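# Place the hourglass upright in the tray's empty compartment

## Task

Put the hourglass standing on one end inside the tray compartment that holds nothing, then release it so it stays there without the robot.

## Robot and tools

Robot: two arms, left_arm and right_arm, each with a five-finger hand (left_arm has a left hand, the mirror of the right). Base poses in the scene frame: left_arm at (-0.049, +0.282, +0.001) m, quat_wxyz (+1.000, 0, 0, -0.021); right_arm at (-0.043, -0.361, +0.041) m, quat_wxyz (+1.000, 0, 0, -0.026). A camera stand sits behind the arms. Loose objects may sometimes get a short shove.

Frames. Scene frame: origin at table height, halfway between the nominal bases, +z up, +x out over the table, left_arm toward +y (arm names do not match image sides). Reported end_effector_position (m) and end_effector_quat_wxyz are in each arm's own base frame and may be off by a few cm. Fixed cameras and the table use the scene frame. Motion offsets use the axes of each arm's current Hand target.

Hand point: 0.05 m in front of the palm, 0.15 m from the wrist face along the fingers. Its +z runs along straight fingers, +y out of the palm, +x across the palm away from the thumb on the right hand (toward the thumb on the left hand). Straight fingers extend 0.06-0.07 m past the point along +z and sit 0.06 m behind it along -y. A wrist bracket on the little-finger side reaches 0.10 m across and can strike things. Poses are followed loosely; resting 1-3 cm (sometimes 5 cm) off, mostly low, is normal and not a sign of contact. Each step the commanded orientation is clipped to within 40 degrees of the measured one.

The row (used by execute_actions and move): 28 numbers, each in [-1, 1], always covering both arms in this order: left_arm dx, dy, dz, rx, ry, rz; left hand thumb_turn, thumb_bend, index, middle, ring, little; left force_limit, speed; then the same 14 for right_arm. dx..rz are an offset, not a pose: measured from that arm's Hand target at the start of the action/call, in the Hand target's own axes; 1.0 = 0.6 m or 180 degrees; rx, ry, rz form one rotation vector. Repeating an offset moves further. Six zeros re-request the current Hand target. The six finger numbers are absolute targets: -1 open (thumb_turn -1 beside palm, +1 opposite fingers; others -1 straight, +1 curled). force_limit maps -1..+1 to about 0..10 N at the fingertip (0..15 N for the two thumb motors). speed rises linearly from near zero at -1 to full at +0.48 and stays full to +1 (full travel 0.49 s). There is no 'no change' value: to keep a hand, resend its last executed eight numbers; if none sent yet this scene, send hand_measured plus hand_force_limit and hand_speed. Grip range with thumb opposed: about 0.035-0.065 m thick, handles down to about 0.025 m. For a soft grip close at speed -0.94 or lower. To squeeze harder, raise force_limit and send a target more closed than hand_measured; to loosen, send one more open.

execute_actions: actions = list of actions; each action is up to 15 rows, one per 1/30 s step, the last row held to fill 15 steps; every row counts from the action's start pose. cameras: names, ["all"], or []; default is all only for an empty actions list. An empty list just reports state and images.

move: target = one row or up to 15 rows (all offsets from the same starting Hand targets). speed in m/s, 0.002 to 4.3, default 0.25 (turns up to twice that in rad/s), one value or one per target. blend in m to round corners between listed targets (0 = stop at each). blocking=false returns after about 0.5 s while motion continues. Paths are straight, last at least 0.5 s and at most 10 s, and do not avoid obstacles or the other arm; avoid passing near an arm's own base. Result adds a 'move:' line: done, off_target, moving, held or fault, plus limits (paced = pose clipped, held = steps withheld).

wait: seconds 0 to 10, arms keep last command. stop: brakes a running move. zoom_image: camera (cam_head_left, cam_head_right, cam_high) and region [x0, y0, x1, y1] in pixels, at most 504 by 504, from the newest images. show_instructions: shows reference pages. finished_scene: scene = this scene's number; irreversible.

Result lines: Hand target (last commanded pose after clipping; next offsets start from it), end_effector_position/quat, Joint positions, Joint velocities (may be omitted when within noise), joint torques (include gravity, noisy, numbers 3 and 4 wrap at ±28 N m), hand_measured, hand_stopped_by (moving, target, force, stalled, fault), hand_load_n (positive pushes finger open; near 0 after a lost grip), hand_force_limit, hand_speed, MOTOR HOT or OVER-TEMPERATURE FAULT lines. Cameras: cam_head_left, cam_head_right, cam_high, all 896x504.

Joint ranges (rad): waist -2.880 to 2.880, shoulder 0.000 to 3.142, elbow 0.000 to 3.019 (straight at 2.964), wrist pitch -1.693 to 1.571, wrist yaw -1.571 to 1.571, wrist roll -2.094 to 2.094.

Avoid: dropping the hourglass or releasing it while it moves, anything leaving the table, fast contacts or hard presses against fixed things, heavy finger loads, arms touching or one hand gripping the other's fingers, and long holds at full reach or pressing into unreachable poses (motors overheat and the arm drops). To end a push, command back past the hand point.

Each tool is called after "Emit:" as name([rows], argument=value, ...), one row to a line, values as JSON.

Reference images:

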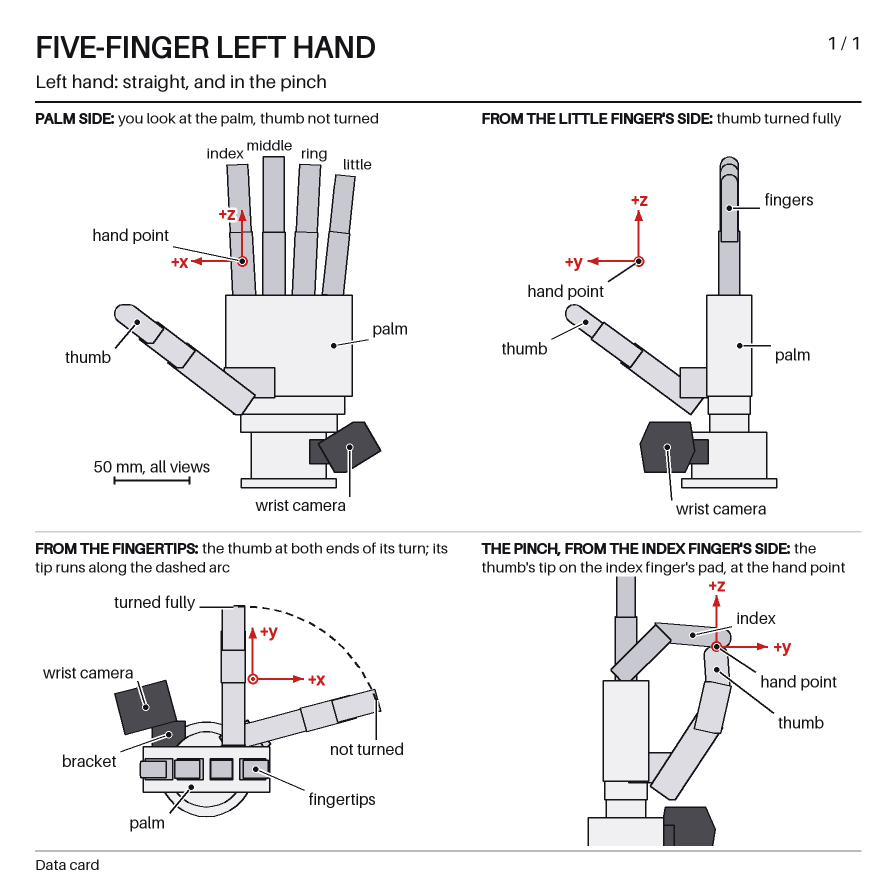

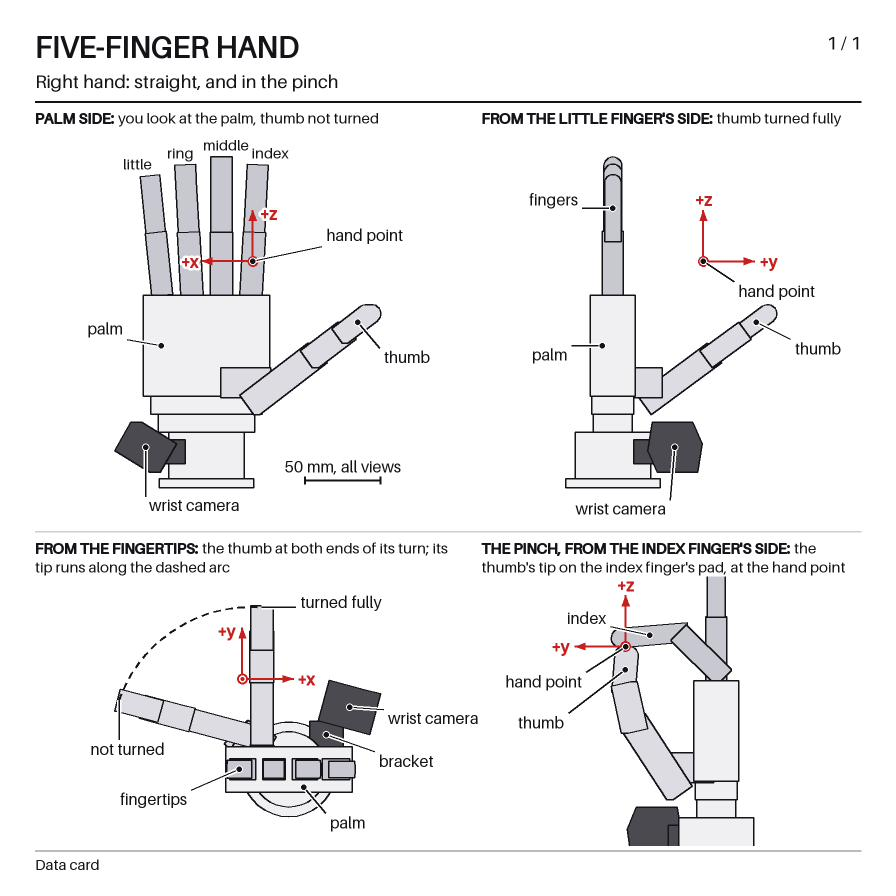

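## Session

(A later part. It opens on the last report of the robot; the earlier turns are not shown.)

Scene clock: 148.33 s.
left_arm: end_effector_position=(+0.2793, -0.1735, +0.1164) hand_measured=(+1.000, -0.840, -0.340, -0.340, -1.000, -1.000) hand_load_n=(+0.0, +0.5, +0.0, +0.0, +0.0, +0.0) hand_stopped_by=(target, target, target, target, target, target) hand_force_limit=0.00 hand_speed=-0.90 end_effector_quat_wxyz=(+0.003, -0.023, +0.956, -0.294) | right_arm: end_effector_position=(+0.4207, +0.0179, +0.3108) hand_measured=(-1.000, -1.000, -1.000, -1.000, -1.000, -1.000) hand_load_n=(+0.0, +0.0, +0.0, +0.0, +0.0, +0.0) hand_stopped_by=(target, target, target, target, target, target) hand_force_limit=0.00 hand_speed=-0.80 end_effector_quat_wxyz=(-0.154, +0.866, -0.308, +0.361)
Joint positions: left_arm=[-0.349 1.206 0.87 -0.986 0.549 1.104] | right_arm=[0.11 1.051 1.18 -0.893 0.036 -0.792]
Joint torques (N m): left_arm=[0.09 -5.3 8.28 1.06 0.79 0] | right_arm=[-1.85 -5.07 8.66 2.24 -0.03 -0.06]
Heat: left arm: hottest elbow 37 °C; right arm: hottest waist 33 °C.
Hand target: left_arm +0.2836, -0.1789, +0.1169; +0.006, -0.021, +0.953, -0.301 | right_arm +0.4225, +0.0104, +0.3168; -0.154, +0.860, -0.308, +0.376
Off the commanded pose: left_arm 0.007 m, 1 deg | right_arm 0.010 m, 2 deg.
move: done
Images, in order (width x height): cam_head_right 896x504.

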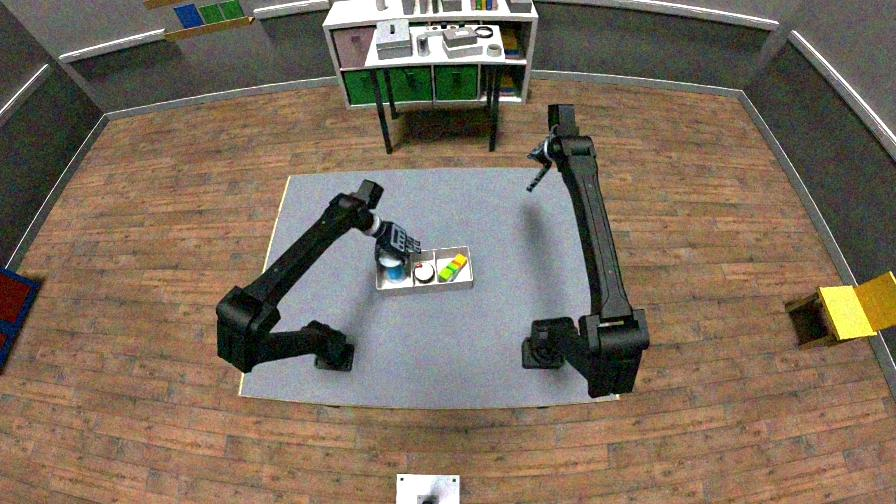

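Emit:
move([
  [0,0,0,0,0,0,1,-1,-0.9,-0.9,-1,-1,0.0,-0.7,0,0,0,0,0,0,-1,-1,-1,-1,-1,-1,0,-0.8],
  [0,-0.124,-0.177,0,0,0,1,-1,-0.9,-0.9,-1,-1,0.0,-0.7,0,0,0,0,0,0,-1,-1,-1,-1,-1,-1,0,-0.8],
], speed=0.1, cameras=["all"])

Emit:
zoom_image(camera="cam_head_right", region=[350, 210, 440, 310])

Emit:
zoom_image(camera="cam_head_left", region=[350, 210, 440, 310])

Scene clock: 154.90 s.
left_arm: end_effector_position=(+0.2717, -0.1732, +0.2190) hand_measured=(+1.000, -1.000, -0.900, -0.900, -1.000, -1.000) hand_load_n=(+0.0, -0.5, +0.0, +0.0, +0.0, +0.0) hand_stopped_by=(target, target, target, target, target, target) hand_force_limit=0.00 hand_speed=-0.70 end_effector_quat_wxyz=(-0.022, -0.028, +0.958, -0.285) | right_arm: end_effector_position=(+0.4207, +0.0179, +0.3108) hand_measured=(-1.000, -1.000, -1.000, -1.000, -1.000, -1.000) hand_load_n=(+0.0, +0.0, +0.0, +0.0, +0.0, +0.0) hand_stopped_by=(target, target, target, target, target, target) hand_force_limit=0.00 hand_speed=-0.80 end_effector_quat_wxyz=(-0.154, +0.866, -0.308, +0.361)
Joint positions: left_arm=[-0.355 1.171 1.117 -1.322 0.55 1.103] | right_arm=[0.11 1.051 1.18 -0.893 0.036 -0.792]
Joint torques (N m): left_arm=[0.15 -7.24 12.81 0.17 0.73 0] | right_arm=[-1.2 -5.6 8.55 2.14 -0.01 -0.09]
Heat: left arm: hottest elbow 37 °C; right arm: hottest waist 33 °C.
Hand target: left_arm +0.2838, -0.1789, +0.2465; +0.006, -0.021, +0.953, -0.301 | right_arm +0.4225, +0.0104, +0.3168; -0.154, +0.860, -0.308, +0.376
Off the commanded pose: left_arm 0.031 m, 4 deg | right_arm 0.010 m, 2 deg.
move: off_target (left_arm)

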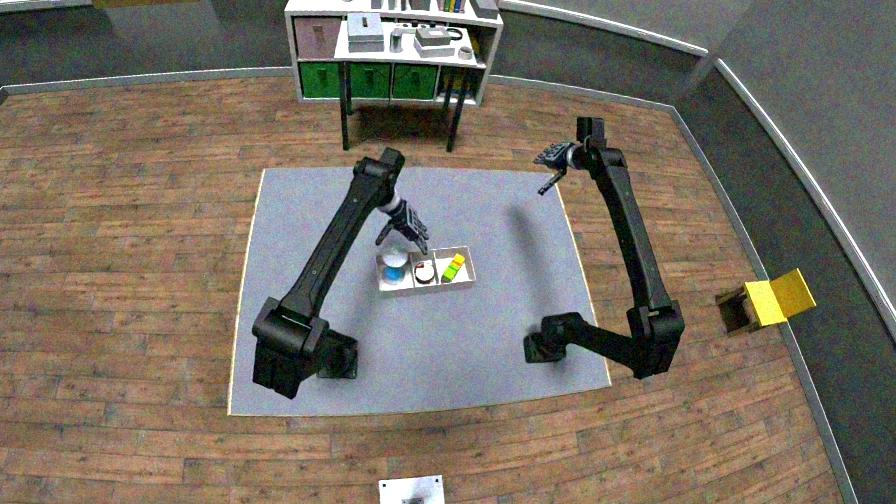

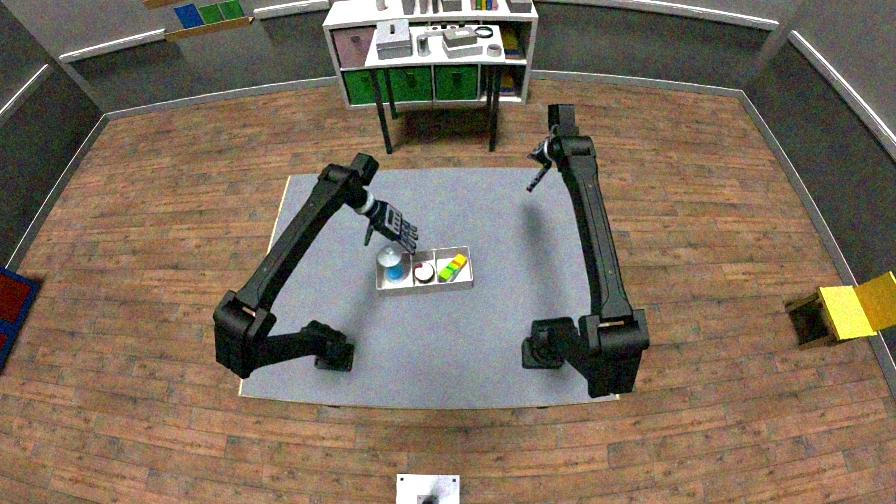

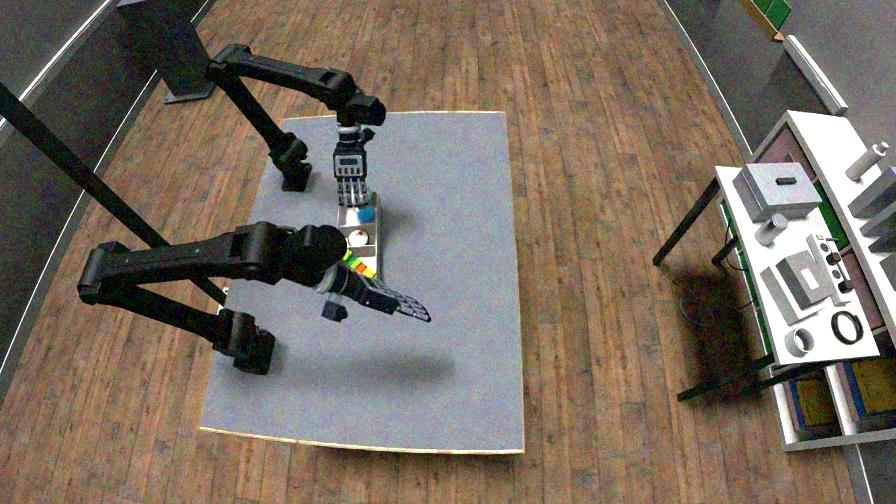

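Scaled by 5.040.

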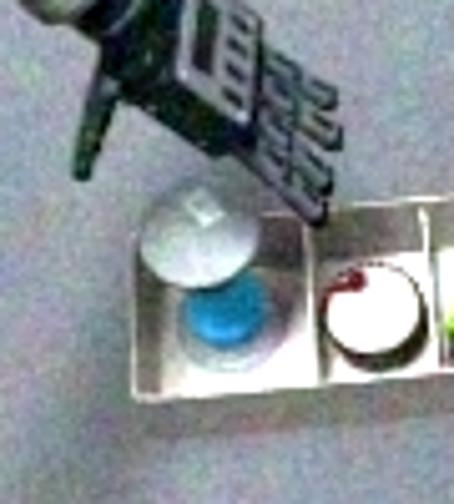

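Scaled by 5.040.

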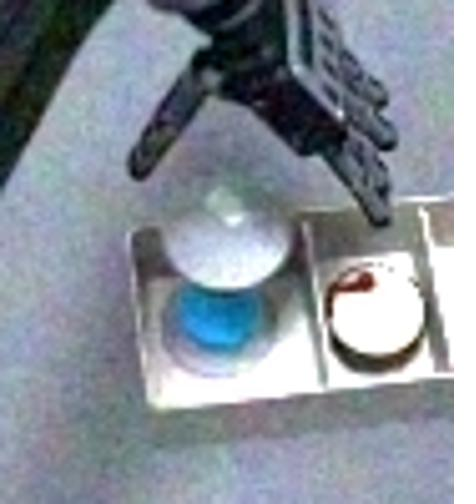

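Standing in the compartment, clear of the hand.

Emit:
finished_scene(scene=2)

The scene is finished: the task was done.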